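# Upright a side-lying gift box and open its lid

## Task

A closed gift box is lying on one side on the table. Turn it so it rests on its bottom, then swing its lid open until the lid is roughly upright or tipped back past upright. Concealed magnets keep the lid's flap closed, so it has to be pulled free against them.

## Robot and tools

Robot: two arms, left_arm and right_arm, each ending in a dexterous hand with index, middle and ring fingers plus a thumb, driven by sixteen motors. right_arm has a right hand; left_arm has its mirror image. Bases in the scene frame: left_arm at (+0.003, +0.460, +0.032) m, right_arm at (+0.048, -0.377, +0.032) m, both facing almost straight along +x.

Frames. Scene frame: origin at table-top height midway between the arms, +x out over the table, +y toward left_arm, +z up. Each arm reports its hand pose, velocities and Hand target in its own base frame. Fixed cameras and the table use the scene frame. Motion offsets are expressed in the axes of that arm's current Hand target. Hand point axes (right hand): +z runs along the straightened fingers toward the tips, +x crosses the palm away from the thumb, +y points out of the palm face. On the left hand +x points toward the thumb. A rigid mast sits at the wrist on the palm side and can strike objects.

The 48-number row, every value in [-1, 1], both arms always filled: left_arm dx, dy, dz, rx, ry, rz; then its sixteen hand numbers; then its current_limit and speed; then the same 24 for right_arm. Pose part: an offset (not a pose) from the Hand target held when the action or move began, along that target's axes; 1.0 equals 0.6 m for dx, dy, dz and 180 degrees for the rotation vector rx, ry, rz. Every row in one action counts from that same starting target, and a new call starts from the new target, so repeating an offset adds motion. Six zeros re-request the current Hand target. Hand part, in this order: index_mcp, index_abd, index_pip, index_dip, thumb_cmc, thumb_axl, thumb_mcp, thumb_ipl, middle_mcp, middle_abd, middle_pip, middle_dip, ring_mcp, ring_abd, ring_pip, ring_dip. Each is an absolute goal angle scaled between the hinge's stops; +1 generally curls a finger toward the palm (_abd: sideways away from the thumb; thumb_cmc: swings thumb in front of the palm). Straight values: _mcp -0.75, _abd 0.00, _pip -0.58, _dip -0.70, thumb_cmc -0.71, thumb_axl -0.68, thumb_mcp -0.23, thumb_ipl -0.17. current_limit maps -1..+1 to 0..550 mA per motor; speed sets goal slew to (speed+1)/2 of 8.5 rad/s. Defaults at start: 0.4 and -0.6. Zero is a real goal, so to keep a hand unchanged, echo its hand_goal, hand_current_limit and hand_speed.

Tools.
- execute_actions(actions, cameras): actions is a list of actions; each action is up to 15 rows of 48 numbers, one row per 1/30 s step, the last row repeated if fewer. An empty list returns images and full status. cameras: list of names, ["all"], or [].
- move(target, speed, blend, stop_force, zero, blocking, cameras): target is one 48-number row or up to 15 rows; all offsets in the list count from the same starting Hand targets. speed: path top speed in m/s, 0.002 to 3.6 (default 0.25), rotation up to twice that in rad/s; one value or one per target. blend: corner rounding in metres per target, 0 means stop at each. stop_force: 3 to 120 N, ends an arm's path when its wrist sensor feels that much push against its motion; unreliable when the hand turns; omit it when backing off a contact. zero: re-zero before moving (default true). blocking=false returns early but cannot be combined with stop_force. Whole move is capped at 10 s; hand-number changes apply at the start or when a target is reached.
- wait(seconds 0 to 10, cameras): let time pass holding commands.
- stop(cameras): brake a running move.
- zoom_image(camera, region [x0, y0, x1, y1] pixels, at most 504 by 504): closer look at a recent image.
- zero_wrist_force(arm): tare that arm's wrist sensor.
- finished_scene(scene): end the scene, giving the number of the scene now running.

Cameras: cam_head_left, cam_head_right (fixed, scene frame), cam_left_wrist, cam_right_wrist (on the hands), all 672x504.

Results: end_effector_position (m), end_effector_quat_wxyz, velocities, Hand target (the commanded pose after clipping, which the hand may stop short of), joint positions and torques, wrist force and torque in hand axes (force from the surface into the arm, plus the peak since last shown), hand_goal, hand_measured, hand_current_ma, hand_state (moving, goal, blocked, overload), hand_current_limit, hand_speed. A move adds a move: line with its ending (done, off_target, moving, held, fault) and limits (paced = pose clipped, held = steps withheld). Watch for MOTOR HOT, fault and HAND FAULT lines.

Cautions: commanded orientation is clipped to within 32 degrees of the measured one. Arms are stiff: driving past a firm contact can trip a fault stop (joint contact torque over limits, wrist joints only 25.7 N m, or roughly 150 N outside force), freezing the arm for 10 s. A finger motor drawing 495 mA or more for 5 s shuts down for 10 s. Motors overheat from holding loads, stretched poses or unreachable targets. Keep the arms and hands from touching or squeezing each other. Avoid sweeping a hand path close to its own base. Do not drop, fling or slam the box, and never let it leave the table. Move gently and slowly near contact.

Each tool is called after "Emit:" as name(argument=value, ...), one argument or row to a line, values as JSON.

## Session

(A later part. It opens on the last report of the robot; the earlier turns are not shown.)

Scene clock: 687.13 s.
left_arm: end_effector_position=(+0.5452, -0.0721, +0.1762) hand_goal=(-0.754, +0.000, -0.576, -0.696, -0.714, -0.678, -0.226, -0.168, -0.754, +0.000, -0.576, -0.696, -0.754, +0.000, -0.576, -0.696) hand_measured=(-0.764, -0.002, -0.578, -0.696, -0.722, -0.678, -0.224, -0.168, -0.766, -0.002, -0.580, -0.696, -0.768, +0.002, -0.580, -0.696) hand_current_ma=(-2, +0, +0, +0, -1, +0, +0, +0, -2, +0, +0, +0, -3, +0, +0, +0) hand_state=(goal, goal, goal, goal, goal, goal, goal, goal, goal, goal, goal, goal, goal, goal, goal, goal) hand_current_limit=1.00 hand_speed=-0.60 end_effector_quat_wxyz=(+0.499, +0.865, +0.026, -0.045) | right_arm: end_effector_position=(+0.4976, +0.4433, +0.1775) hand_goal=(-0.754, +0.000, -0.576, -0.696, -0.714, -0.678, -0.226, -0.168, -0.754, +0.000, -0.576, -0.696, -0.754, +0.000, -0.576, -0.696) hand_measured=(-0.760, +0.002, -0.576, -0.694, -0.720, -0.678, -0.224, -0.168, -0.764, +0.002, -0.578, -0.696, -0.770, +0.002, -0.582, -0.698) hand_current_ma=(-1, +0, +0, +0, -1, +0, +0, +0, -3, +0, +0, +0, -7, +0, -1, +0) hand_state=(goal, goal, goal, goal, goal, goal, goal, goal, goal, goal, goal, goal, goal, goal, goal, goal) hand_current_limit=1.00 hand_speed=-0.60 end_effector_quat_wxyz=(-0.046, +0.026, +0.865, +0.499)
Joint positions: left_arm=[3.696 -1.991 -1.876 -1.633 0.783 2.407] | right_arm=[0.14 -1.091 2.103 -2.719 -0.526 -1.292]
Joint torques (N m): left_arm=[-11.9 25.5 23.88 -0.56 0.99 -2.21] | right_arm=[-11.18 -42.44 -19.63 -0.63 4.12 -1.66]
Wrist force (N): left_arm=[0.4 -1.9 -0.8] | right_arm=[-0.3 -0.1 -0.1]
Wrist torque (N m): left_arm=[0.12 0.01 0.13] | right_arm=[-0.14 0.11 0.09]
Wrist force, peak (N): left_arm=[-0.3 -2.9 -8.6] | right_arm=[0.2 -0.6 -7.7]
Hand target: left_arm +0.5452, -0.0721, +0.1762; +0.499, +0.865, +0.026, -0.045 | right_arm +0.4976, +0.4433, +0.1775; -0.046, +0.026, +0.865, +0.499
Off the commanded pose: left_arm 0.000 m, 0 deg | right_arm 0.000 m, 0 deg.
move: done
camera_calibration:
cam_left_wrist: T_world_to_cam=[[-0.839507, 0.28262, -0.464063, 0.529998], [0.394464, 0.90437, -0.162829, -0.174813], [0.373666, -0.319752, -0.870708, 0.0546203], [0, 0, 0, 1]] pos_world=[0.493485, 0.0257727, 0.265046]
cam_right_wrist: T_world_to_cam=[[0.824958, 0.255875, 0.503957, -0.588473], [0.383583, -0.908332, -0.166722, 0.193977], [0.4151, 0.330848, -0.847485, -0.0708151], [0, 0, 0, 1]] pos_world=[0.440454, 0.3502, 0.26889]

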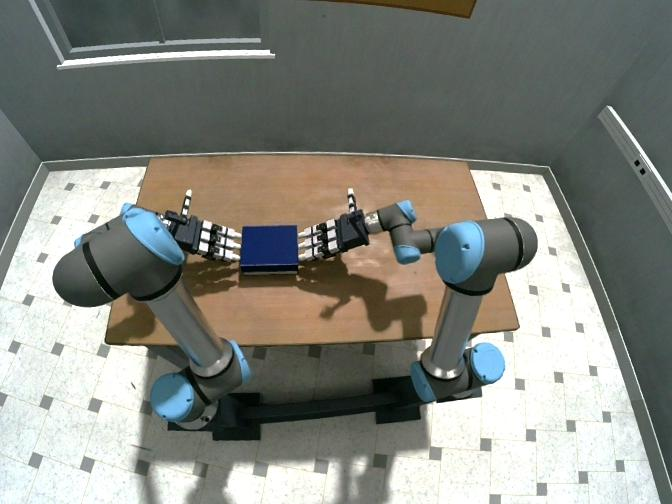

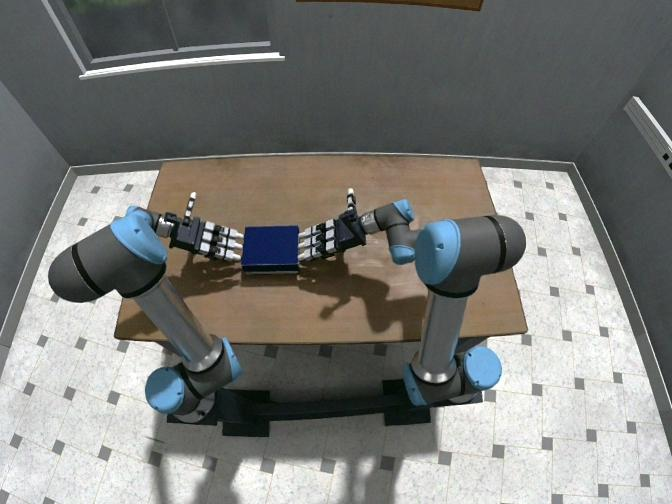

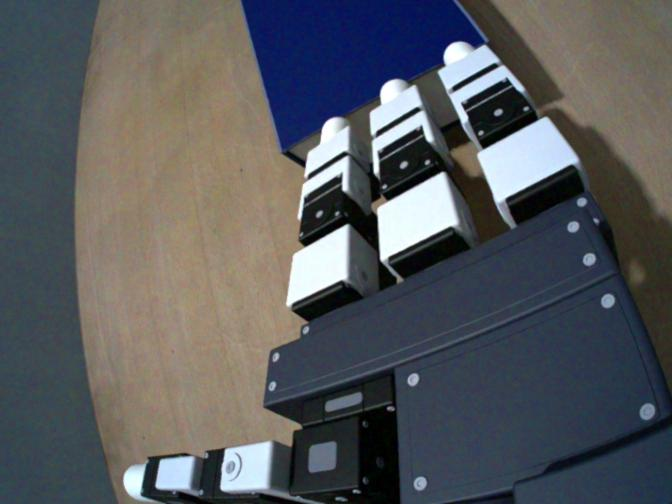

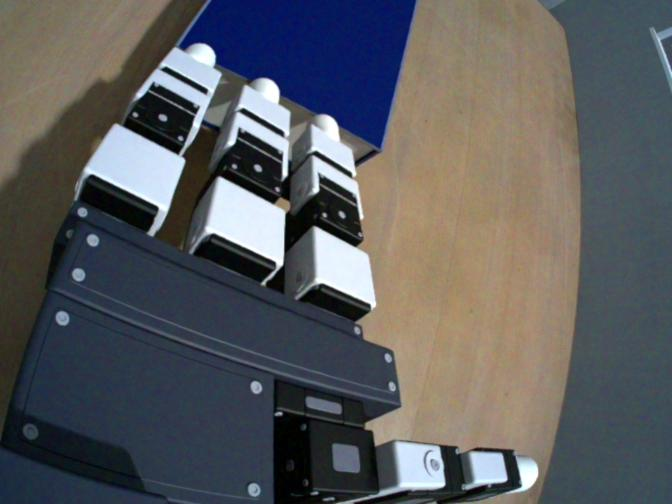

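Emit:
move(
  target=[
    [0,-0.0083,-0.0144,0,0,0,-0.754,0,-0.576,-0.696,-0.714,-0.678,-0.226,-0.168,-0.754,0,-0.576,-0.696,-0.754,0,-0.576,-0.696,1,-0.6, 0,-0.0083,-0.0144,0,0,0,-0.754,0,-0.576,-0.696,-0.714,-0.678,-0.226,-0.168,-0.754,0,-0.576,-0.696,-0.754,0,-0.576,-0.696,1,-0.6],
    [-0.0192,-0.0281,-0.003,0,0.01667,0.02887,-0.754,0,-0.576,-0.696,-0.714,-0.678,-0.226,-0.168,-0.754,0,-0.576,-0.696,-0.754,0,-0.576,-0.696,1,-0.6, 0.019,-0.03,-0.002,0,-0.01667,-0.02887,-0.754,0,-0.576,-0.696,-0.714,-0.678,-0.226,-0.168,-0.754,0,-0.576,-0.696,-0.754,0,-0.576,-0.696,1,-0.6],
  ],
  speed=0.1,
  blend=0.001,
)

Emit:
move(
  target=[0,0.0167,0.0289,0,0,0,-0.754,0,-0.576,-0.696,-0.714,-0.678,-0.226,-0.168,-0.754,0,-0.576,-0.696,-0.754,0,-0.576,-0.696,1,-0.6, 0,0.0167,0.0289,0,0,0,-0.754,0,-0.576,-0.696,-0.714,-0.678,-0.226,-0.168,-0.754,0,-0.576,-0.696,-0.754,0,-0.576,-0.696,1,-0.6],
  speed=0.02,
  stop_force=4,
  cameras=["cam_right_wrist","cam_left_wrist"],
)

Emit:
zoom_image(
  camera="cam_right_wrist",
  region=[180, 0, 400, 160],
)

Emit:
move(
  target=[0,0.0004,0.0007,0,0,0,-0.754,0,-0.576,-0.696,-0.714,-0.678,-0.226,-0.168,-0.754,0,-0.576,-0.696,-0.754,0,-0.576,-0.696,1,-0.6, 0,0.0004,0.0007,0,0,0,-0.754,0,-0.576,-0.696,-0.714,-0.678,-0.226,-0.168,-0.754,0,-0.576,-0.696,-0.754,0,-0.576,-0.696,1,-0.6],
  speed=0.05,
)

Emit:
move(
  target=[0.0073,0.0032,-0.0018,0,-0.0056,-0.0096,-0.754,0,-0.576,-0.696,-0.714,-0.678,-0.226,-0.168,-0.754,0,-0.576,-0.696,-0.754,0,-0.576,-0.696,1,-0.6, -0.0073,0.0038,-0.0022,0,0.0056,0.0096,-0.754,0,-0.576,-0.696,-0.714,-0.678,-0.226,-0.168,-0.754,0,-0.576,-0.696,-0.754,0,-0.576,-0.696,1,-0.6],
  speed=0.05,
  cameras=["cam_right_wrist","cam_head_right"],
)

Emit:
zoom_image(
  camera="cam_right_wrist",
  region=[180, 0, 400, 160],
)

Scene clock: 742.67 s.
left_arm: end_effector_position=(+0.5323, -0.0622, +0.1638) hand_goal=(-0.754, +0.000, -0.576, -0.696, -0.714, -0.678, -0.226, -0.168, -0.754, +0.000, -0.576, -0.696, -0.754, +0.000, -0.576, -0.696) hand_measured=(-0.764, -0.002, -0.578, -0.696, -0.722, -0.678, -0.224, -0.168, -0.766, -0.002, -0.580, -0.696, -0.768, +0.002, -0.580, -0.696) hand_current_ma=(-2, +0, +0, +0, -1, +0, +0, +0, -2, +0, +0, +0, -3, +0, +0, +0) hand_state=(goal, goal, goal, goal, goal, goal, goal, goal, goal, goal, goal, goal, goal, goal, goal, goal) hand_current_limit=1.00 hand_speed=-0.60 end_effector_quat_wxyz=(+0.500, +0.866, +0.000, +0.000) | right_arm: end_effector_position=(+0.4847, +0.4333, +0.1638) hand_goal=(-0.754, +0.000, -0.576, -0.696, -0.714, -0.678, -0.226, -0.168, -0.754, +0.000, -0.576, -0.696, -0.754, +0.000, -0.576, -0.696) hand_measured=(-0.760, +0.002, -0.576, -0.694, -0.720, -0.678, -0.224, -0.168, -0.764, +0.002, -0.578, -0.696, -0.770, +0.002, -0.582, -0.698) hand_current_ma=(-1, +0, +0, +0, -1, +0, +0, +0, -3, +0, +0, +0, -7, +0, -1, +0) hand_state=(goal, goal, goal, goal, goal, goal, goal, goal, goal, goal, goal, goal, goal, goal, goal, goal) hand_current_limit=1.00 hand_speed=-0.60 end_effector_quat_wxyz=(+0.000, +0.000, +0.866, +0.500)
Joint positions: left_arm=[3.729 -1.991 -1.933 -1.554 0.766 2.498] | right_arm=[0.124 -1.062 2.162 -2.881 -0.536 -1.327]
Joint torques (N m): left_arm=[12.05 42.91 8.6 2.37 -2.89 1.99] | right_arm=[10.69 -19.82 -4.93 -4.26 -0.93 1.41]
Wrist force (N): left_arm=[0.2 -1.7 -0.6] | right_arm=[-0.2 -0.2 0.2]
Wrist torque (N m): left_arm=[0.06 -0.01 0.03] | right_arm=[-0.18 0.05 -0.11]
Wrist force, peak (N): left_arm=[0.7 -2.2 -1.1] | right_arm=[-0.6 -0.1 -0.4]
Hand target: left_arm +0.5323, -0.0622, +0.1638; +0.500, +0.866, +0.000, +0.000 | right_arm +0.4847, +0.4333, +0.1637; +0.000, +0.000, +0.866, +0.500
Off the commanded pose: left_arm 0.000 m, 0 deg | right_arm 0.000 m, 0 deg.
move: done

Scene clock: 744.53 s.
left_arm: end_effector_position=(+0.5323, -0.0753, +0.1638) hand_goal=(-0.754, +0.000, -0.576, -0.696, -0.714, -0.678, -0.226, -0.168, -0.754, +0.000, -0.576, -0.696, -0.754, +0.000, -0.576, -0.696) hand_measured=(-0.766, +0.000, -0.578, -0.696, -0.722, -0.678, -0.224, -0.168, -0.768, -0.002, -0.580, -0.696, -0.768, +0.002, -0.580, -0.696) hand_current_ma=(-2, +0, +0, +0, -1, +0, +0, +0, -3, +0, +0, +0, -3, +0, +0, +0) hand_state=(goal, goal, goal, goal, goal, goal, goal, goal, goal, goal, goal, goal, goal, goal, goal, goal) hand_current_limit=1.00 hand_speed=-0.60 end_effector_quat_wxyz=(+0.500, +0.866, +0.000, +0.000) | right_arm: end_effector_position=(+0.4847, +0.4464, +0.1638) hand_goal=(-0.754, +0.000, -0.576, -0.696, -0.714, -0.678, -0.226, -0.168, -0.754, +0.000, -0.576, -0.696, -0.754, +0.000, -0.576, -0.696) hand_measured=(-0.762, +0.002, -0.578, -0.694, -0.720, -0.678, -0.224, -0.168, -0.766, +0.002, -0.576, -0.692, -0.772, +0.002, -0.580, -0.694) hand_current_ma=(-2, +0, +0, +0, -1, +0, +0, +0, -4, +0, +0, +0, -9, +0, -1, +0) hand_state=(goal, goal, goal, goal, goal, goal, goal, goal, goal, goal, goal, goal, goal, goal, goal, goal) hand_current_limit=1.00 hand_speed=-0.60 end_effector_quat_wxyz=(+0.000, +0.000, +0.866, +0.500)
Joint positions: left_arm=[3.708 -1.984 -1.949 -1.528 0.751 2.475] | right_arm=[0.151 -1.044 2.145 -2.926 -0.543 -1.277]
Joint torques (N m): left_arm=[8.99 22.65 20.83 -0.89 1.07 2.1] | right_arm=[-9.43 -41.45 -4.24 -0.53 3.93 -1.57]
Wrist force (N): left_arm=[0.5 -1.8 -7.1] | right_arm=[0.1 -0.6 -4.4]
Wrist torque (N m): left_arm=[0.53 -0.13 0.06] | right_arm=[0.13 0.27 0.04]
Wrist force, peak (N): left_arm=[-0.2 -3.4 -26.3] | right_arm=[0.8 -2.5 -25.1]
Hand target: left_arm +0.5323, -0.0753, +0.1638; +0.500, +0.866, +0.000, +0.000 (not the last commanded pose) | right_arm +0.4847, +0.4464, +0.1638; +0.000, +0.000, +0.866, +0.500 (not the last commanded pose)
Off the commanded pose: left_arm 0.007 m, 0 deg | right_arm 0.007 m, 0 deg.
move: contact (left_arm, right_arm)
camera_calibration:
cam_left_wrist: T_world_to_cam=[[-0.786406, 0.282714, -0.549217, 0.49998], [0.409391, 0.904343, -0.120676, -0.183717], [0.462564, -0.319744, -0.826921, -0.00694145], [0, 0, 0, 1]] pos_world=[0.47161, 0.0225725, 0.246687]
cam_right_wrist: T_world_to_cam=[[0.767806, 0.256164, 0.587243, -0.557729], [0.399165, -0.908219, -0.125719, 0.185168], [0.50114, 0.330934, -0.799588, -0.127688], [0, 0, 0, 1]] pos_world=[0.418304, 0.3533, 0.248704]
Images, in order (width x height): cam_left_wrist 672x504, cam_right_wrist 672x504.

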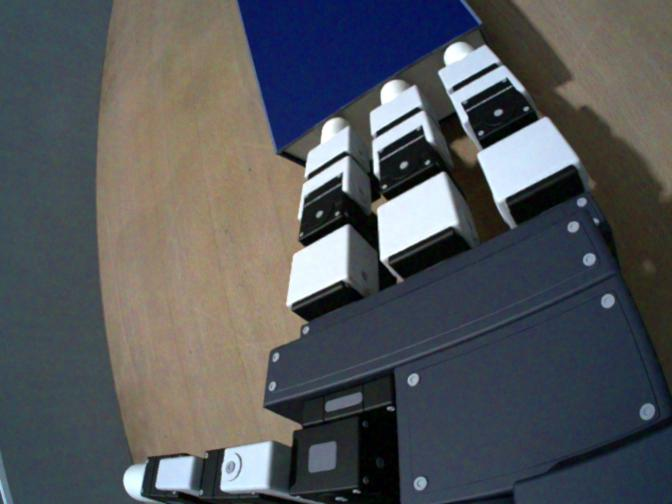

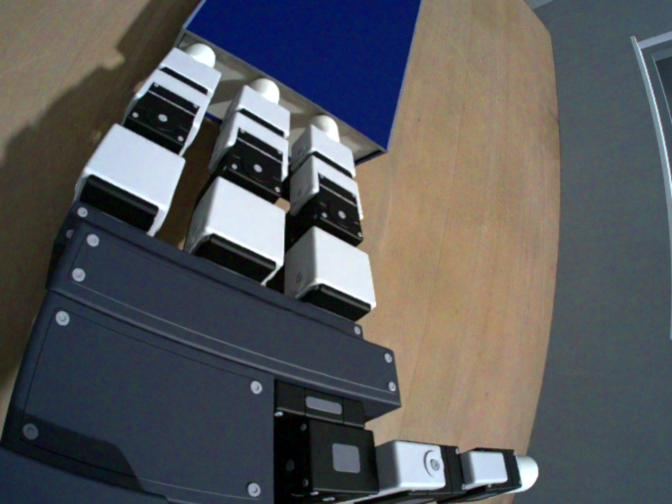

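Scaled by 2.291 from the camera's 672x504 image, which has a finer 960x720 frame.

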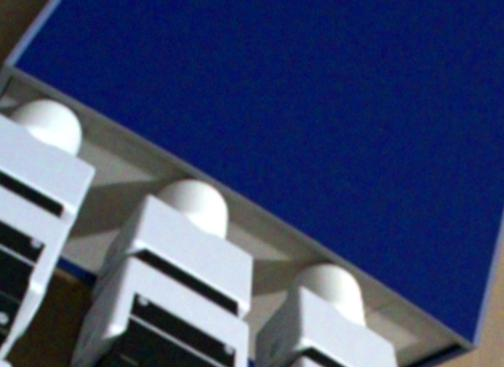

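Scene clock: 745.23 s.
left_arm: end_effector_position=(+0.5323, -0.0758, +0.1638) hand_goal=(-0.754, +0.000, -0.576, -0.696, -0.714, -0.678, -0.226, -0.168, -0.754, +0.000, -0.576, -0.696, -0.754, +0.000, -0.576, -0.696) hand_measured=(-0.766, +0.000, -0.578, -0.696, -0.722, -0.678, -0.224, -0.168, -0.768, -0.002, -0.580, -0.696, -0.768, +0.002, -0.580, -0.696) hand_current_ma=(-2, +0, +0, +0, -1, +0, +0, +0, -3, +0, +0, +0, -3, +0, +0, +0) hand_state=(goal, goal, goal, goal, goal, goal, goal, goal, goal, goal, goal, goal, goal, goal, goal, goal) hand_current_limit=1.00 hand_speed=-0.60 end_effector_quat_wxyz=(+0.500, +0.866, +0.000, +0.000) | right_arm: end_effector_position=(+0.4847, +0.4469, +0.1638) hand_goal=(-0.754, +0.000, -0.576, -0.696, -0.714, -0.678, -0.226, -0.168, -0.754, +0.000, -0.576, -0.696, -0.754, +0.000, -0.576, -0.696) hand_measured=(-0.762, +0.002, -0.578, -0.694, -0.720, -0.678, -0.224, -0.168, -0.766, +0.002, -0.578, -0.694, -0.772, +0.002, -0.580, -0.694) hand_current_ma=(-2, +0, +0, +0, -1, +0, +0, +0, -4, +0, +0, +0, -9, +0, -1, +0) hand_state=(goal, goal, goal, goal, goal, goal, goal, goal, goal, goal, goal, goal, goal, goal, goal, goal) hand_current_limit=1.00 hand_speed=-0.60 end_effector_quat_wxyz=(+0.000, +0.000, +0.866, +0.500)
Joint positions: left_arm=[3.707 -1.983 -1.95 -1.527 0.751 2.475] | right_arm=[0.152 -1.043 2.145 -2.927 -0.543 -1.275]
Joint torques (N m): left_arm=[-18.98 39.73 2.77 1.36 -3.25 -2.22] | right_arm=[17.58 -16.97 -17.38 -4.13 -0.85 1.57]
Wrist force (N): left_arm=[-0.3 -2.8 -17.4] | right_arm=[0.3 -1.7 -14.4]
Wrist torque (N m): left_arm=[1.40 -0.49 0.11] | right_arm=[0.97 0.83 -0.15]
Wrist force, peak (N): left_arm=[-0.3 -2.8 -17.4] | right_arm=[0.3 -1.7 -14.4]
Hand target: left_arm +0.5323, -0.0758, +0.1638; +0.500, +0.866, +0.000, +0.000 | right_arm +0.4847, +0.4469, +0.1638; +0.000, +0.000, +0.866, +0.500
Off the commanded pose: left_arm 0.000 m, 0 deg | right_arm 0.000 m, 0 deg.
move: done

Scene clock: 746.20 s.
left_arm: end_effector_position=(+0.5367, -0.0758, +0.1660) hand_goal=(-0.754, +0.000, -0.576, -0.696, -0.714, -0.678, -0.226, -0.168, -0.754, +0.000, -0.576, -0.696, -0.754, +0.000, -0.576, -0.696) hand_measured=(-0.768, -0.002, -0.580, -0.696, -0.722, -0.678, -0.224, -0.168, -0.772, -0.002, -0.582, -0.696, -0.774, +0.002, -0.584, -0.700) hand_current_ma=(-3, +0, +0, +0, -1, +0, +0, +0, -5, +0, -1, +0, -6, +0, -1, +0) hand_state=(goal, goal, goal, goal, goal, goal, goal, goal, goal, goal, goal, goal, goal, goal, goal, goal) hand_current_limit=1.00 hand_speed=-0.60 end_effector_quat_wxyz=(+0.500, +0.866, +0.009, -0.015) | right_arm: end_effector_position=(+0.4890, +0.4469, +0.1664) hand_goal=(-0.754, +0.000, -0.576, -0.696, -0.714, -0.678, -0.226, -0.168, -0.754, +0.000, -0.576, -0.696, -0.754, +0.000, -0.576, -0.696) hand_measured=(-0.766, +0.002, -0.580, -0.696, -0.720, -0.678, -0.224, -0.168, -0.772, +0.002, -0.582, -0.698, -0.776, +0.002, -0.586, -0.700) hand_current_ma=(-4, +0, +0, +0, -1, +0, +0, +0, -9, +0, -1, +0, -14, +0, -3, -1) hand_state=(goal, goal, goal, goal, goal, goal, goal, goal, goal, goal, goal, goal, blocked, goal, goal, goal) hand_current_limit=1.00 hand_speed=-0.60 end_effector_quat_wxyz=(-0.015, +0.008, +0.866, +0.500)
Joint positions: left_arm=[3.701 -1.988 -1.929 -1.555 0.76 2.45] | right_arm=[0.15 -1.054 2.13 -2.867 -0.537 -1.276]
Joint torques (N m): left_arm=[-11.82 24.65 23.83 -0.61 0.74 -2.43] | right_arm=[-11.1 -43.19 -18.88 -0.65 4.58 -1.53]
Wrist force (N): left_arm=[0.3 -2.8 -0.3] | right_arm=[-0.2 -2.0 0.5]
Wrist torque (N m): left_arm=[0.17 0.07 0.19] | right_arm=[-0.06 0.01 -0.01]
Wrist force, peak (N): left_arm=[-0.3 -3.3 -19.4] | right_arm=[0.1 -1.7 -16.1]
Hand target: left_arm +0.5367, -0.0758, +0.1660; +0.500, +0.866, +0.009, -0.015 | right_arm +0.4890, +0.4469, +0.1664; -0.016, +0.008, +0.866, +0.500
Off the commanded pose: left_arm 0.000 m, 0 deg | right_arm 0.000 m, 0 deg.
move: done
camera_calibration:
cam_right_wrist: T_world_to_cam=[[0.787733, 0.256221, 0.560203, -0.568048], [0.394615, -0.908194, -0.139508, 0.188716], [0.473029, 0.330959, -0.816523, -0.111384], [0, 0, 0, 1]] pos_world=[0.425688, 0.3538, 0.253602]
Images, in order (width x height): cam_head_right 672x504, cam_right_wrist 672x504.

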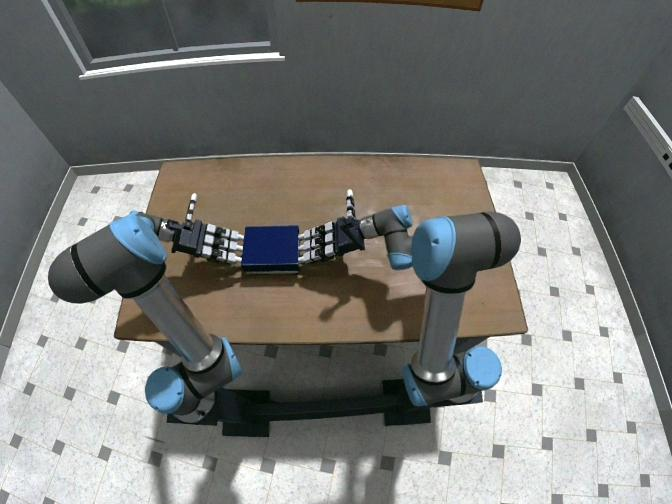

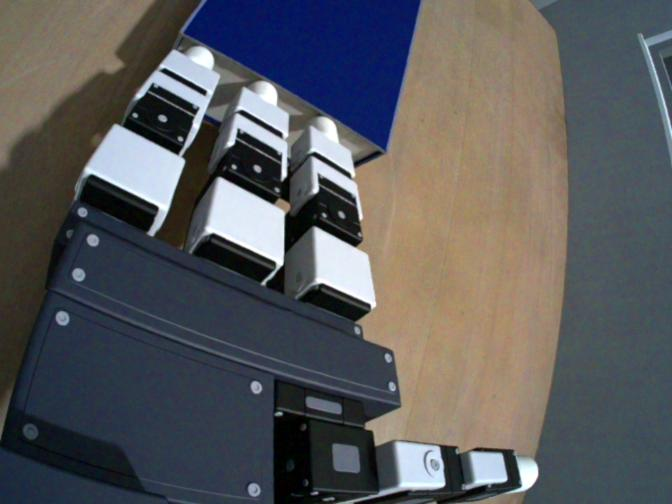

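Scaled by 2.291 from the camera's 672x504 image, which has a finer 960x720 frame.

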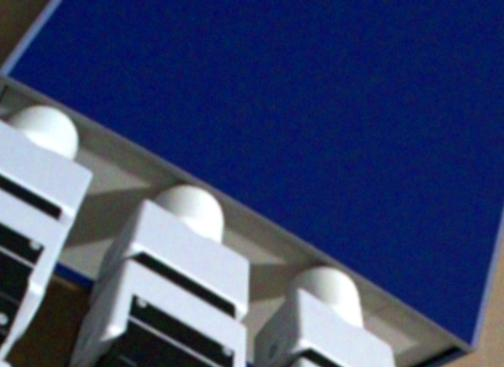

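Emit:
move(
  target=[0,0,0,0,0,0,-0.55,0,-0.42,-0.6,-0.714,-0.678,-0.226,-0.168,-0.343,0,-0.357,-0.551,-0.343,0,-0.357,-0.551,1,-0.85, 0,0,0,0,0,0,-0.55,0,-0.42,-0.6,-0.714,-0.678,-0.226,-0.168,-0.343,0,-0.357,-0.551,-0.343,0,-0.357,-0.551,1,-0.85],
  cameras=["cam_right_wrist","cam_head_right","cam_head_left"],
)

Emit:
zoom_image(
  camera="cam_right_wrist",
  region=[180, 0, 400, 160],
)

Emit:
zoom_image(
  camera="cam_head_right",
  region=[200, 200, 340, 310],
)

Scene clock: 757.23 s.
left_arm: end_effector_position=(+0.5367, -0.0758, +0.1660) hand_goal=(-0.550, +0.000, -0.420, -0.600, -0.714, -0.678, -0.226, -0.168, -0.344, +0.000, -0.358, -0.552, -0.344, +0.000, -0.358, -0.552) hand_measured=(-0.768, -0.008, -0.556, -0.656, -0.722, -0.678, -0.224, -0.168, -0.772, -0.008, -0.574, -0.618, -0.774, -0.004, -0.558, -0.632) hand_current_ma=(-550, -1, -259, -46, -1, +0, +0, +0, -548, -1, -550, -61, -550, +0, -550, -92) hand_state=(blocked, goal, blocked, blocked, goal, goal, goal, goal, blocked, goal, blocked, blocked, blocked, goal, blocked, blocked) hand_current_limit=1.00 hand_speed=-0.85 end_effector_quat_wxyz=(+0.500, +0.866, +0.009, -0.015) | right_arm: end_effector_position=(+0.4891, +0.4469, +0.1664) hand_goal=(-0.550, +0.000, -0.420, -0.600, -0.714, -0.678, -0.226, -0.168, -0.344, +0.000, -0.358, -0.552, -0.344, +0.000, -0.358, -0.552) hand_measured=(-0.766, +0.002, -0.552, -0.650, -0.720, -0.678, -0.224, -0.168, -0.772, +0.002, -0.554, -0.628, -0.776, +0.002, -0.550, -0.636) hand_current_ma=(-550, +0, -296, -49, -1, +0, +0, +0, -550, +0, -550, -109, -550, +0, -550, -130) hand_state=(blocked, goal, blocked, blocked, goal, goal, goal, goal, blocked, goal, blocked, blocked, blocked, goal, blocked, blocked) hand_current_limit=1.00 hand_speed=-0.85 end_effector_quat_wxyz=(-0.015, +0.009, +0.866, +0.500)
Joint positions: left_arm=[3.701 -1.988 -1.928 -1.556 0.76 2.45] | right_arm=[0.15 -1.054 2.13 -2.867 -0.537 -1.276]
Joint torques (N m): left_arm=[-12.12 24.43 6.91 -3.4 -5.27 -2.16] | right_arm=[14.41 -43.85 -20.57 -1.9 5.78 -1.4]
Wrist force (N): left_arm=[1.6 -22.9 -30.6] | right_arm=[0.3 -23.0 -29.0]
Wrist torque (N m): left_arm=[4.27 -0.76 0.80] | right_arm=[3.73 1.03 -0.56]
Wrist force, peak (N): left_arm=[1.5 -23.1 -30.9] | right_arm=[0.2 -23.1 -29.2]
Hand target: left_arm +0.5367, -0.0758, +0.1660; +0.500, +0.866, +0.009, -0.015 | right_arm +0.4890, +0.4469, +0.1664; -0.016, +0.008, +0.866, +0.500
Off the commanded pose: left_arm 0.000 m, 0 deg | right_arm 0.000 m, 0 deg.
move: done
camera_calibration:
cam_right_wrist: T_world_to_cam=[[0.787812, 0.256152, 0.560124, -0.56809], [0.394482, -0.908256, -0.13948, 0.188657], [0.473008, 0.330843, -0.816582, -0.111333], [0, 0, 0, 1]] pos_world=[0.425788, 0.3537, 0.253602]
Images, in order (width x height): cam_head_left 672x504, cam_head_right 672x504, cam_right_wrist 672x504.

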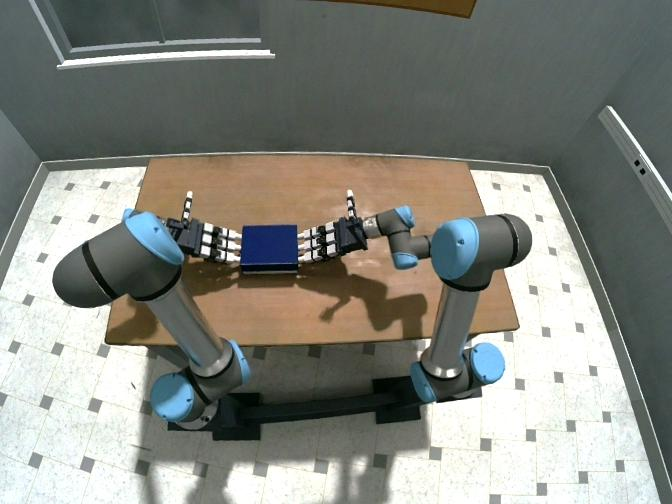

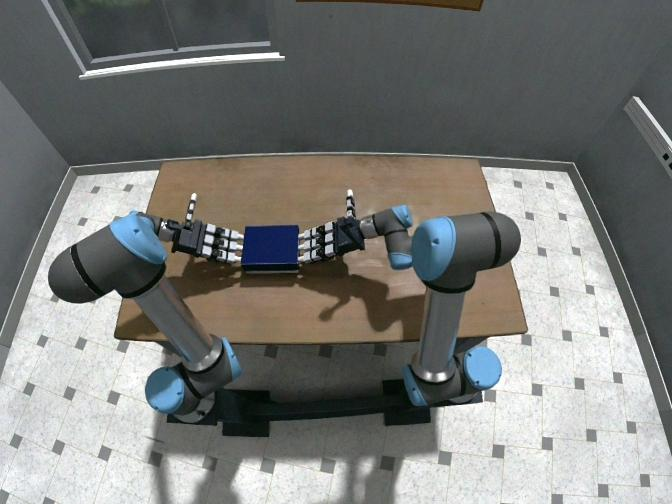

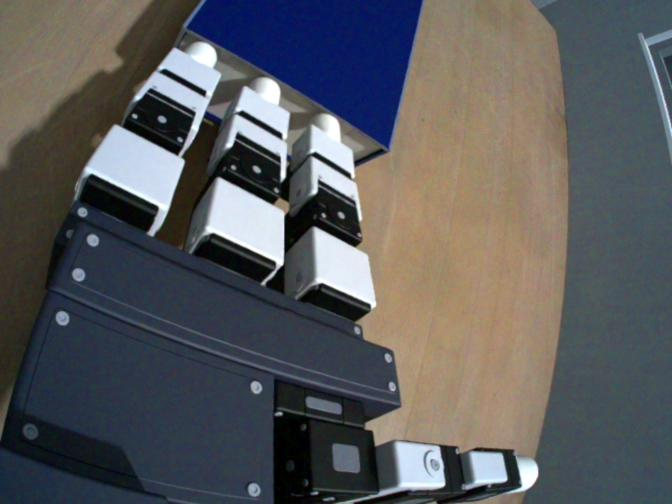

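Scaled by 2.291 from the camera's 672x504 image, which has a finer 960x720 frame.

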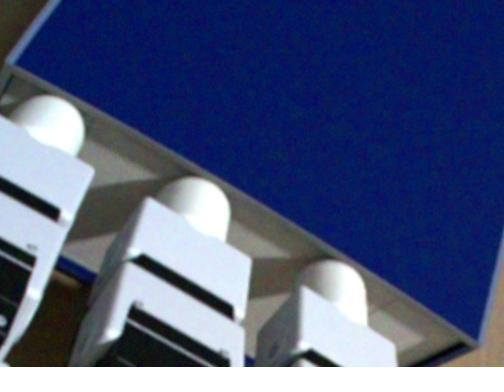

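Scaled by 3.600 from the camera's 672x504 image, which has a finer 960x720 frame.

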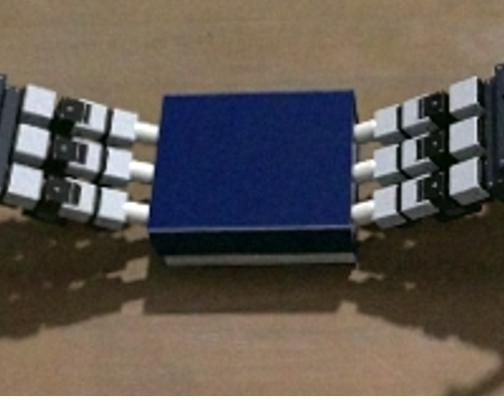

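Emit:
move(
  target=[0,0,0,0,0,0,-0.74,0,-0.556,-0.68,-0.714,-0.678,-0.226,-0.168,-0.74,0,-0.56,-0.68,-0.74,0,-0.558,-0.68,0.4,-0.6, 0,0,0,0,0,0,-0.74,0,-0.556,-0.68,-0.714,-0.678,-0.226,-0.168,-0.74,0,-0.556,-0.68,-0.74,0,-0.556,-0.68,0.4,-0.6],
)

Scene clock: 761.70 s.
left_arm: end_effector_position=(+0.5367, -0.0759, +0.1660) hand_goal=(-0.740, +0.000, -0.556, -0.680, -0.714, -0.678, -0.226, -0.168, -0.740, +0.000, -0.560, -0.680, -0.740, +0.000, -0.558, -0.680) hand_measured=(-0.770, -0.006, -0.576, -0.694, -0.722, -0.678, -0.224, -0.168, -0.778, -0.004, -0.578, -0.684, -0.784, -0.002, -0.572, -0.690) hand_current_ma=(-14, +0, -5, -2, -1, +0, +0, +0, -22, +0, -4, +0, -31, +0, -3, -1) hand_state=(blocked, goal, goal, goal, goal, goal, goal, goal, blocked, goal, goal, goal, blocked, goal, goal, goal) hand_current_limit=0.40 hand_speed=-0.60 end_effector_quat_wxyz=(+0.500, +0.866, +0.009, -0.015) | right_arm: end_effector_position=(+0.4890, +0.4470, +0.1664) hand_goal=(-0.740, +0.000, -0.556, -0.680, -0.714, -0.678, -0.226, -0.168, -0.740, +0.000, -0.556, -0.680, -0.740, +0.000, -0.556, -0.680) hand_measured=(-0.770, +0.002, -0.574, -0.690, -0.720, -0.678, -0.224, -0.168, -0.784, +0.002, -0.568, -0.684, -0.790, +0.002, -0.568, -0.688) hand_current_ma=(-23, +0, -8, -3, -1, +0, +0, +0, -45, +0, -3, -1, -57, +0, -4, -2) hand_state=(blocked, goal, goal, goal, goal, goal, goal, goal, blocked, goal, goal, goal, blocked, goal, goal, goal) hand_current_limit=0.40 hand_speed=-0.60 end_effector_quat_wxyz=(-0.016, +0.008, +0.866, +0.500)
Joint positions: left_arm=[3.701 -1.988 -1.929 -1.556 0.76 2.45] | right_arm=[0.15 -1.054 2.13 -2.867 -0.537 -1.276]
Joint torques (N m): left_arm=[-8.79 26.19 21.06 2 0.64 -0.51] | right_arm=[-8.46 -41.62 -15.85 -4.21 -0.22 -0.04]
Wrist force (N): left_arm=[-1.0 -3.1 -0.7] | right_arm=[0.4 -2.7 0.1]
Wrist torque (N m): left_arm=[0.24 0.20 0.07] | right_arm=[-0.08 0.02 0.04]
Wrist force, peak (N): left_arm=[1.1 -23.5 -31.2] | right_arm=[0.0 -23.2 -29.4]
Hand target: left_arm +0.5367, -0.0758, +0.1660; +0.500, +0.866, +0.009, -0.015 | right_arm +0.4890, +0.4469, +0.1664; -0.016, +0.008, +0.866, +0.500
Off the commanded pose: left_arm 0.000 m, 0 deg | right_arm 0.000 m, 0 deg.
move: done

Emit:
move(
  target=[
    [0,-0.0008,-0.0014,0,0,0,-0.74,0,-0.556,-0.68,-0.714,-0.678,-0.226,-0.168,-0.74,0,-0.556,-0.68,-0.74,0,-0.556,-0.68,0.6,-0.6, 0,-0.0008,-0.0014,0,0,0,-0.74,0,-0.556,-0.68,-0.714,-0.678,-0.226,-0.168,-0.74,0,-0.556,-0.68,-0.74,0,-0.556,-0.68,0.6,-0.6],
    [0.0095,0.0041,-0.0043,0,-0.0083,-0.0144,-0.74,0,-0.556,-0.68,-0.714,-0.678,-0.226,-0.168,-0.74,0,-0.556,-0.68,-0.74,0,-0.556,-0.68,0.6,-0.6, -0.0097,0.0052,-0.0048,0,0.0083,0.0144,-0.74,0,-0.556,-0.68,-0.714,-0.678,-0.226,-0.168,-0.74,0,-0.556,-0.68,-0.74,0,-0.556,-0.68,0.6,-0.6],
  ],
  speed=0.04,
  cameras=["cam_right_wrist","cam_head_right"],
)

Emit:
zoom_image(
  camera="cam_right_wrist",
  region=[180, 0, 400, 160],
)

Emit:
zoom_image(
  camera="cam_head_right",
  region=[200, 200, 340, 310],
)

Scene clock: 801.80 s.
left_arm: end_effector_position=(+0.5425, -0.0748, +0.1692) hand_goal=(-0.740, +0.000, -0.556, -0.680, -0.714, -0.678, -0.226, -0.168, -0.740, +0.000, -0.556, -0.680, -0.740, +0.000, -0.556, -0.680) hand_measured=(-0.770, -0.004, -0.570, -0.688, -0.722, -0.678, -0.224, -0.168, -0.776, -0.004, -0.574, -0.684, -0.780, -0.002, -0.572, -0.690) hand_current_ma=(-14, +0, -3, -1, -1, +0, +0, +0, -20, +0, -5, +0, -26, +0, -3, -1) hand_state=(blocked, goal, goal, goal, goal, goal, goal, goal, blocked, goal, goal, goal, blocked, goal, goal, goal) hand_current_limit=0.60 hand_speed=-0.60 end_effector_quat_wxyz=(+0.500, +0.865, +0.022, -0.038) | right_arm: end_effector_position=(+0.4950, +0.4460, +0.1703) hand_goal=(-0.740, +0.000, -0.556, -0.680, -0.714, -0.678, -0.226, -0.168, -0.740, +0.000, -0.556, -0.680, -0.740, +0.000, -0.556, -0.680) hand_measured=(-0.770, +0.002, -0.570, -0.688, -0.720, -0.678, -0.224, -0.168, -0.780, +0.002, -0.568, -0.684, -0.786, +0.002, -0.568, -0.688) hand_current_ma=(-22, +0, -5, -1, -1, +0, +0, +0, -39, +0, -3, -1, -50, +0, -4, -2) hand_state=(blocked, goal, goal, goal, goal, goal, goal, goal, blocked, goal, goal, goal, blocked, goal, goal, goal) hand_current_limit=0.60 hand_speed=-0.60 end_effector_quat_wxyz=(-0.038, +0.022, +0.865, +0.500)
Joint positions: left_arm=[3.695 -1.996 -1.896 -1.6 0.776 2.415] | right_arm=[0.146 -1.07 2.11 -2.774 -0.529 -1.281]
Joint torques (N m): left_arm=[-12.41 25.94 23.62 -0.72 0.57 -2.21] | right_arm=[-10.91 -43.59 -20.1 -0.62 4.82 -1.52]
Wrist force (N): left_arm=[-0.4 -3.5 -1.3] | right_arm=[0.0 -2.9 -0.3]
Wrist torque (N m): left_arm=[0.30 0.18 0.11] | right_arm=[0.02 0.08 0.02]
Wrist force, peak (N): left_arm=[-0.4 -3.8 -1.3] | right_arm=[0.3 -3.3 -0.3]
Hand target: left_arm +0.5425, -0.0748, +0.1692; +0.500, +0.865, +0.022, -0.038 | right_arm +0.4950, +0.4460, +0.1703; -0.038, +0.022, +0.865, +0.500
Off the commanded pose: left_arm 0.000 m, 0 deg | right_arm 0.000 m, 0 deg.
move: done
camera_calibration:
cam_right_wrist: T_world_to_cam=[[0.81591, 0.256151, 0.518341, -0.581543], [0.386726, -0.908223, -0.159917, 0.193393], [0.429807, 0.330934, -0.840089, -0.0851932], [0, 0, 0, 1]] pos_world=[0.436313, 0.3528, 0.260794]
Images, in order (width x height): cam_head_right 672x504, cam_right_wrist 672x504.

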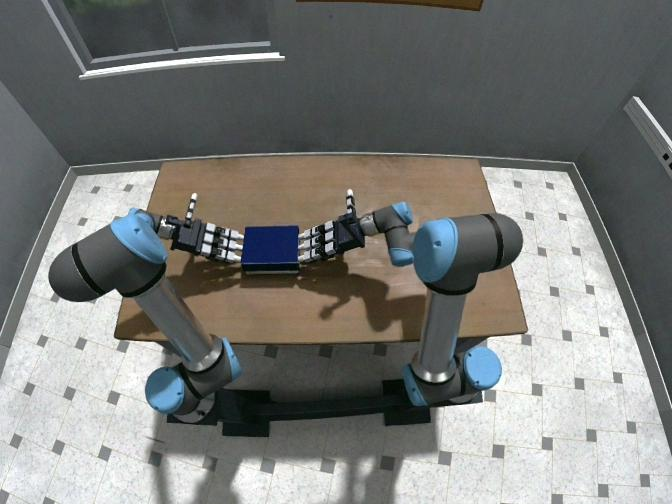

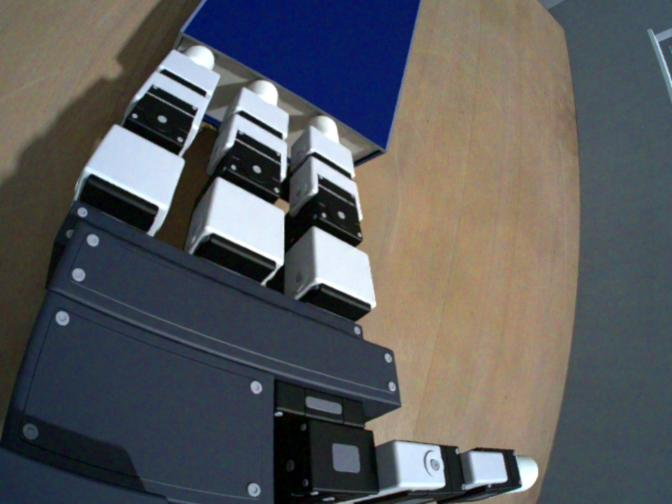

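Scaled by 2.291 from the camera's 672x504 image, which has a finer 960x720 frame.

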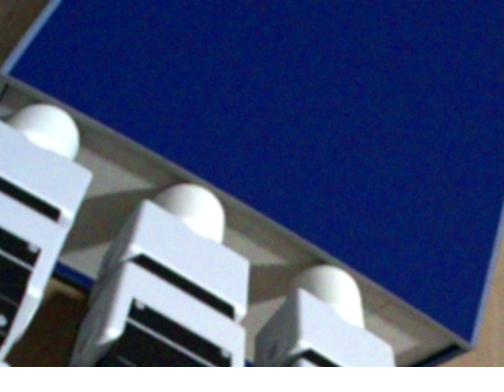

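Scaled by 3.600 from the camera's 672x504 image, which has a finer 960x720 frame.

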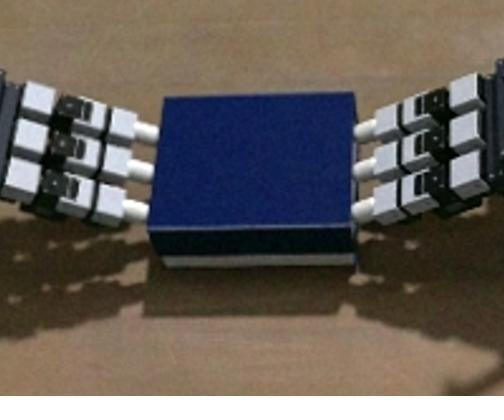

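Emit:
move(
  target=[0.0133,0.0066,-0.0029,0,-0.0111,-0.0192,-0.70,0,-0.54,-0.67,-0.714,-0.678,-0.226,-0.168,-0.68,0,-0.53,-0.66,-0.66,0,-0.52,-0.65,0.8,-0.7, -0.0135,0.0078,-0.0035,0,0.0111,0.0192,-0.70,0,-0.54,-0.67,-0.714,-0.678,-0.226,-0.168,-0.68,0,-0.53,-0.66,-0.66,0,-0.52,-0.65,0.8,-0.7],
  speed=0.04,
  cameras=["cam_right_wrist","cam_head_right","cam_head_left"],
)

Emit:
zoom_image(
  camera="cam_right_wrist",
  region=[180, 0, 400, 160],
)

Emit:
zoom_image(
  camera="cam_head_right",
  region=[200, 200, 340, 310],
)

Scene clock: 814.93 s.
left_arm: end_effector_position=(+0.5508, -0.0753, +0.1728) hand_goal=(-0.700, +0.000, -0.540, -0.670, -0.714, -0.678, -0.226, -0.168, -0.680, +0.000, -0.530, -0.660, -0.660, +0.000, -0.520, -0.650) hand_measured=(-0.764, -0.004, -0.570, -0.688, -0.722, -0.678, -0.224, -0.168, -0.770, -0.004, -0.570, -0.676, -0.774, -0.002, -0.564, -0.676) hand_current_ma=(-67, +0, -12, -4, -1, +0, +0, +0, -128, +0, -22, -4, -206, +0, -27, -10) hand_state=(blocked, goal, blocked, goal, goal, goal, goal, goal, blocked, goal, blocked, goal, blocked, goal, blocked, blocked) hand_current_limit=0.80 hand_speed=-0.70 end_effector_quat_wxyz=(+0.499, +0.863, +0.039, -0.068) | right_arm: end_effector_position=(+0.5035, +0.4465, +0.1747) hand_goal=(-0.700, +0.000, -0.540, -0.670, -0.714, -0.678, -0.226, -0.168, -0.680, +0.000, -0.530, -0.660, -0.660, +0.000, -0.520, -0.650) hand_measured=(-0.764, +0.002, -0.570, -0.686, -0.720, -0.678, -0.224, -0.168, -0.774, +0.002, -0.564, -0.680, -0.780, +0.002, -0.562, -0.676) hand_current_ma=(-89, +0, -19, -6, -1, +0, +0, +0, -177, +0, -24, -9, -276, +0, -36, -16) hand_state=(blocked, goal, blocked, goal, goal, goal, goal, goal, blocked, goal, blocked, goal, blocked, goal, blocked, blocked) hand_current_limit=0.80 hand_speed=-0.70 end_effector_quat_wxyz=(-0.068, +0.039, +0.863, +0.498)
Joint positions: left_arm=[3.683 -2.008 -1.854 -1.655 0.793 2.367] | right_arm=[0.144 -1.085 2.078 -2.656 -0.519 -1.283]
Joint torques (N m): left_arm=[-19.27 25.38 20.31 -2.49 -0.86 -2.22] | right_arm=[-3.56 -43.85 -21.52 -1.14 6.89 -1.59]
Wrist force (N): left_arm=[0.2 -12.0 -13.2] | right_arm=[0.0 -10.9 -12.0]
Wrist torque (N m): left_arm=[1.85 -0.21 0.41] | right_arm=[1.47 0.49 -0.21]
Wrist force, peak (N): left_arm=[0.3 -11.8 -13.4] | right_arm=[-0.1 -11.1 -12.1]
Hand target: left_arm +0.5508, -0.0753, +0.1728; +0.499, +0.863, +0.039, -0.068 | right_arm +0.5035, +0.4465, +0.1747; -0.068, +0.039, +0.863, +0.498
Off the commanded pose: left_arm 0.000 m, 0 deg | right_arm 0.000 m, 0 deg.
move: done
camera_calibration:
cam_right_wrist: T_world_to_cam=[[0.850002, 0.256261, 0.460247, -0.59786], [0.374707, -0.908227, -0.186331, 0.202026], [0.370259, 0.330839, -0.868017, -0.0504978], [0, 0, 0, 1]] pos_world=[0.451179, 0.3534, 0.268974]
Images, in order (width x height): cam_head_left 672x504, cam_head_right 672x504, cam_right_wrist 672x504.

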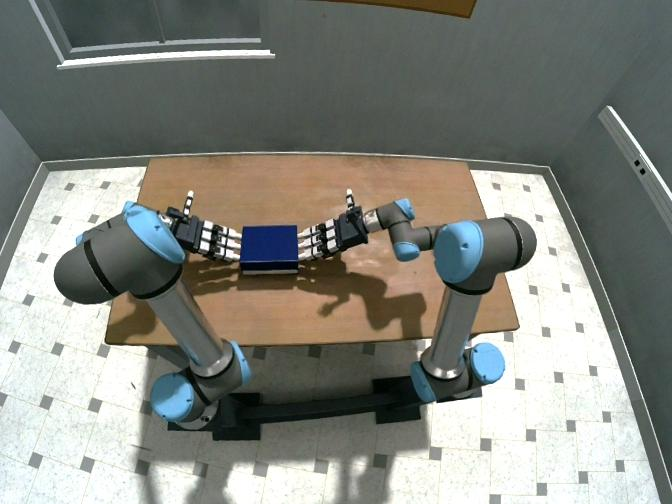

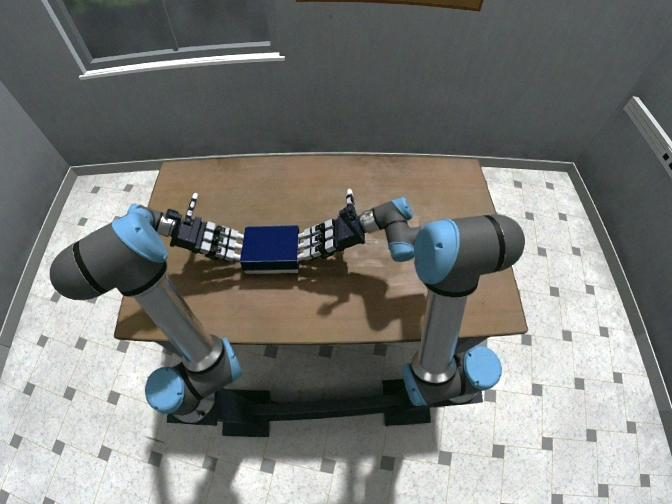

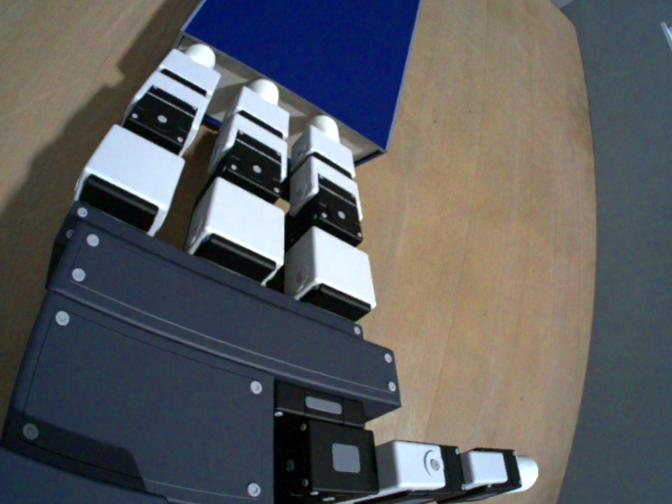

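Scaled by 2.291 from the camera's 672x504 image, which has a finer 960x720 frame.

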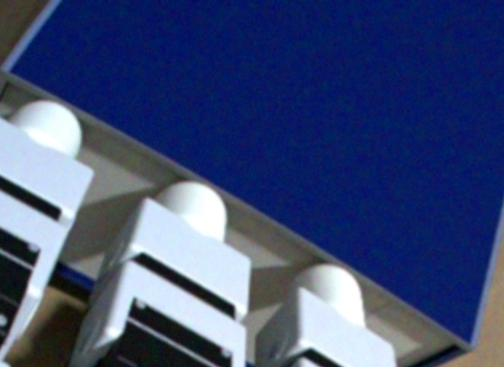

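Scaled by 3.600 from the camera's 672x504 image, which has a finer 960x720 frame.

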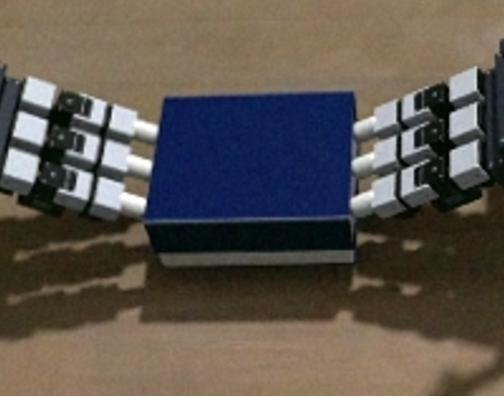

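Emit:
move(
  target=[0,0,0,0,0,0,-0.70,0,-0.54,-0.67,-0.714,-0.678,-0.226,-0.168,-0.68,0,-0.53,-0.66,-0.35,0,-0.38,-0.56,0.75,-0.8, 0,0,0,0,0,0,-0.70,0,-0.54,-0.67,-0.714,-0.678,-0.226,-0.168,-0.68,0,-0.53,-0.66,-0.35,0,-0.38,-0.56,0.75,-0.8],
  cameras=["cam_right_wrist","cam_left_wrist","cam_head_right"],
)

Emit:
zoom_image(
  camera="cam_right_wrist",
  region=[160, 0, 340, 130],
)

Emit:
zoom_image(
  camera="cam_left_wrist",
  region=[340, 0, 520, 130],
)

Emit:
zoom_image(
  camera="cam_head_right",
  region=[200, 200, 340, 310],
)

Scene clock: 829.97 s.
left_arm: end_effector_position=(+0.5508, -0.0753, +0.1728) hand_goal=(-0.700, +0.000, -0.540, -0.670, -0.714, -0.678, -0.226, -0.168, -0.680, +0.000, -0.530, -0.660, -0.350, +0.000, -0.380, -0.560) hand_measured=(-0.764, -0.004, -0.570, -0.688, -0.722, -0.678, -0.224, -0.168, -0.770, -0.004, -0.570, -0.676, -0.774, -0.002, -0.554, -0.632) hand_current_ma=(-67, +0, -12, -4, -1, +0, +0, +0, -128, +0, -22, -4, -481, +0, -434, -75) hand_state=(blocked, goal, blocked, goal, goal, goal, goal, goal, blocked, goal, blocked, goal, blocked, goal, blocked, blocked) hand_current_limit=0.75 hand_speed=-0.80 end_effector_quat_wxyz=(+0.499, +0.863, +0.039, -0.068) | right_arm: end_effector_position=(+0.5035, +0.4465, +0.1747) hand_goal=(-0.700, +0.000, -0.540, -0.670, -0.714, -0.678, -0.226, -0.168, -0.680, +0.000, -0.530, -0.660, -0.350, +0.000, -0.380, -0.560) hand_measured=(-0.764, +0.002, -0.570, -0.686, -0.720, -0.678, -0.224, -0.168, -0.774, +0.002, -0.564, -0.680, -0.780, +0.002, -0.552, -0.640) hand_current_ma=(-89, +0, -19, -6, -1, +0, +0, +0, -177, +0, -24, -9, -481, +0, -480, -117) hand_state=(blocked, goal, blocked, goal, goal, goal, goal, goal, blocked, goal, blocked, goal, blocked, goal, blocked, blocked) hand_current_limit=0.75 hand_speed=-0.80 end_effector_quat_wxyz=(-0.068, +0.039, +0.863, +0.498)
Joint positions: left_arm=[3.683 -2.008 -1.853 -1.656 0.793 2.367] | right_arm=[0.143 -1.085 2.078 -2.656 -0.519 -1.284]
Joint torques (N m): left_arm=[-19.25 26.31 17.53 -2.43 -2.37 -2.34] | right_arm=[-0.5 -43.5 -21.6 -1.2 6.77 -1.4]
Wrist force (N): left_arm=[0.5 -14.2 -17.5] | right_arm=[0.0 -13.9 -16.0]
Wrist torque (N m): left_arm=[2.35 -0.58 0.68] | right_arm=[1.99 0.85 -0.43]
Wrist force, peak (N): left_arm=[0.4 -14.1 -17.8] | right_arm=[-0.1 -13.8 -16.3]
Hand target: left_arm +0.5508, -0.0753, +0.1728; +0.499, +0.863, +0.039, -0.068 | right_arm +0.5035, +0.4465, +0.1747; -0.068, +0.039, +0.863, +0.498
Off the commanded pose: left_arm 0.000 m, 0 deg | right_arm 0.000 m, 0 deg.
move: done
camera_calibration:
cam_left_wrist: T_world_to_cam=[[-0.862444, 0.282883, -0.419724, 0.539044], [0.385693, 0.904286, -0.183052, -0.166472], [0.327768, -0.319757, -0.889002, 0.0769981], [0, 0, 0, 1]] pos_world=[0.503865, 0.0226722, 0.264228]
cam_right_wrist: T_world_to_cam=[[0.850034, 0.256288, 0.460172, -0.59795], [0.374719, -0.908215, -0.186364, 0.201987], [0.370172, 0.330851, -0.86805, -0.0504913], [0, 0, 0, 1]] pos_world=[0.45128, 0.3534, 0.268974]
Images, in order (width x height): cam_head_right 672x504, cam_left_wrist 672x504, cam_right_wrist 672x504.

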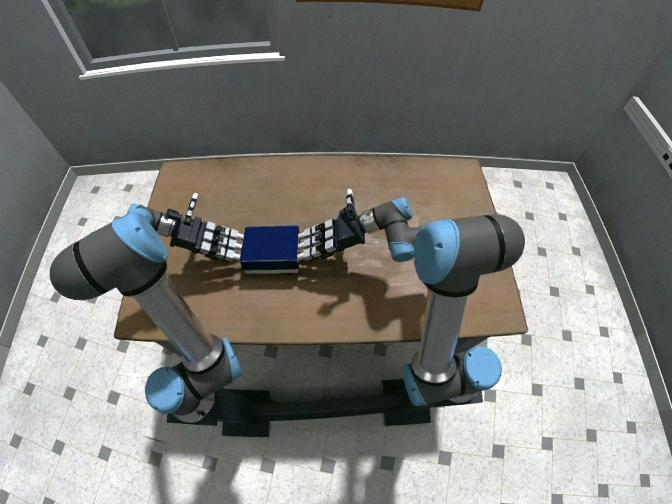

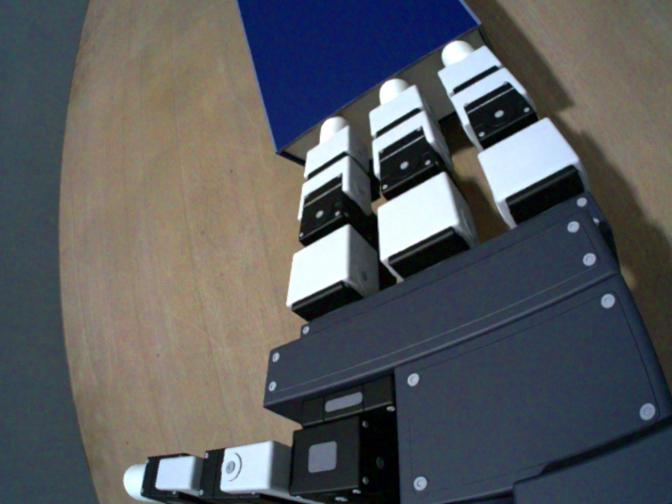

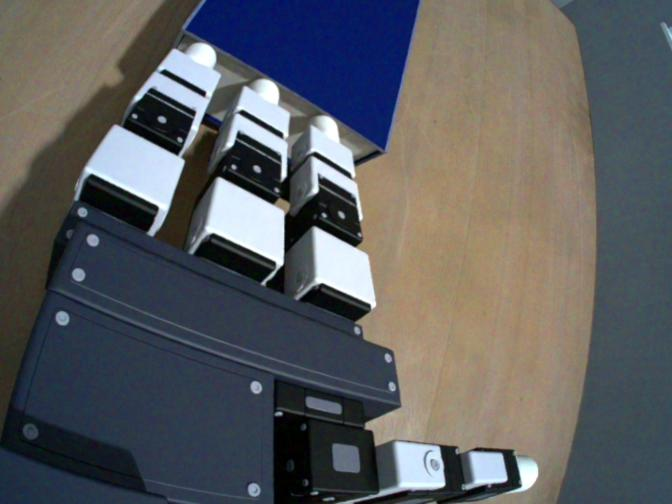

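Scaled by 2.800 from the camera's 672x504 image, which has a finer 960x720 frame.

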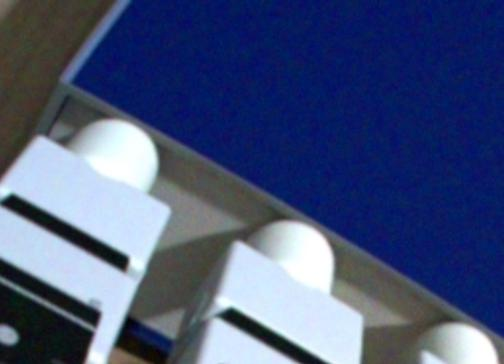

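Scaled by 2.800 from the camera's 672x504 image, which has a finer 960x720 frame.

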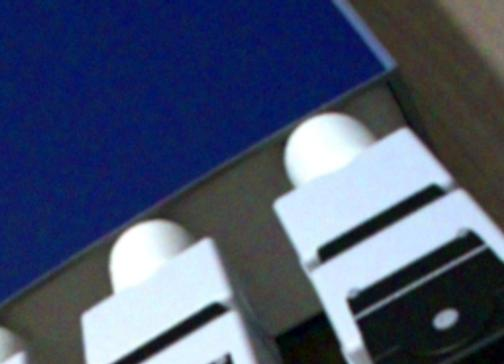

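Scaled by 3.600 from the camera's 672x504 image, which has a finer 960x720 frame.

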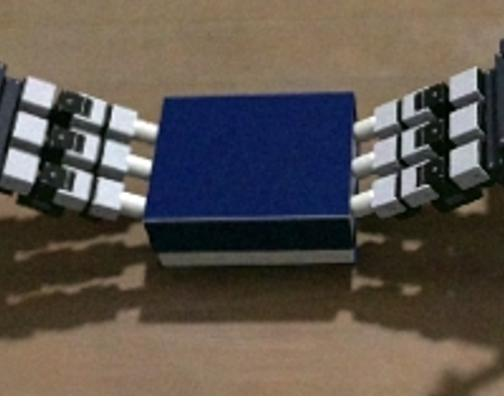

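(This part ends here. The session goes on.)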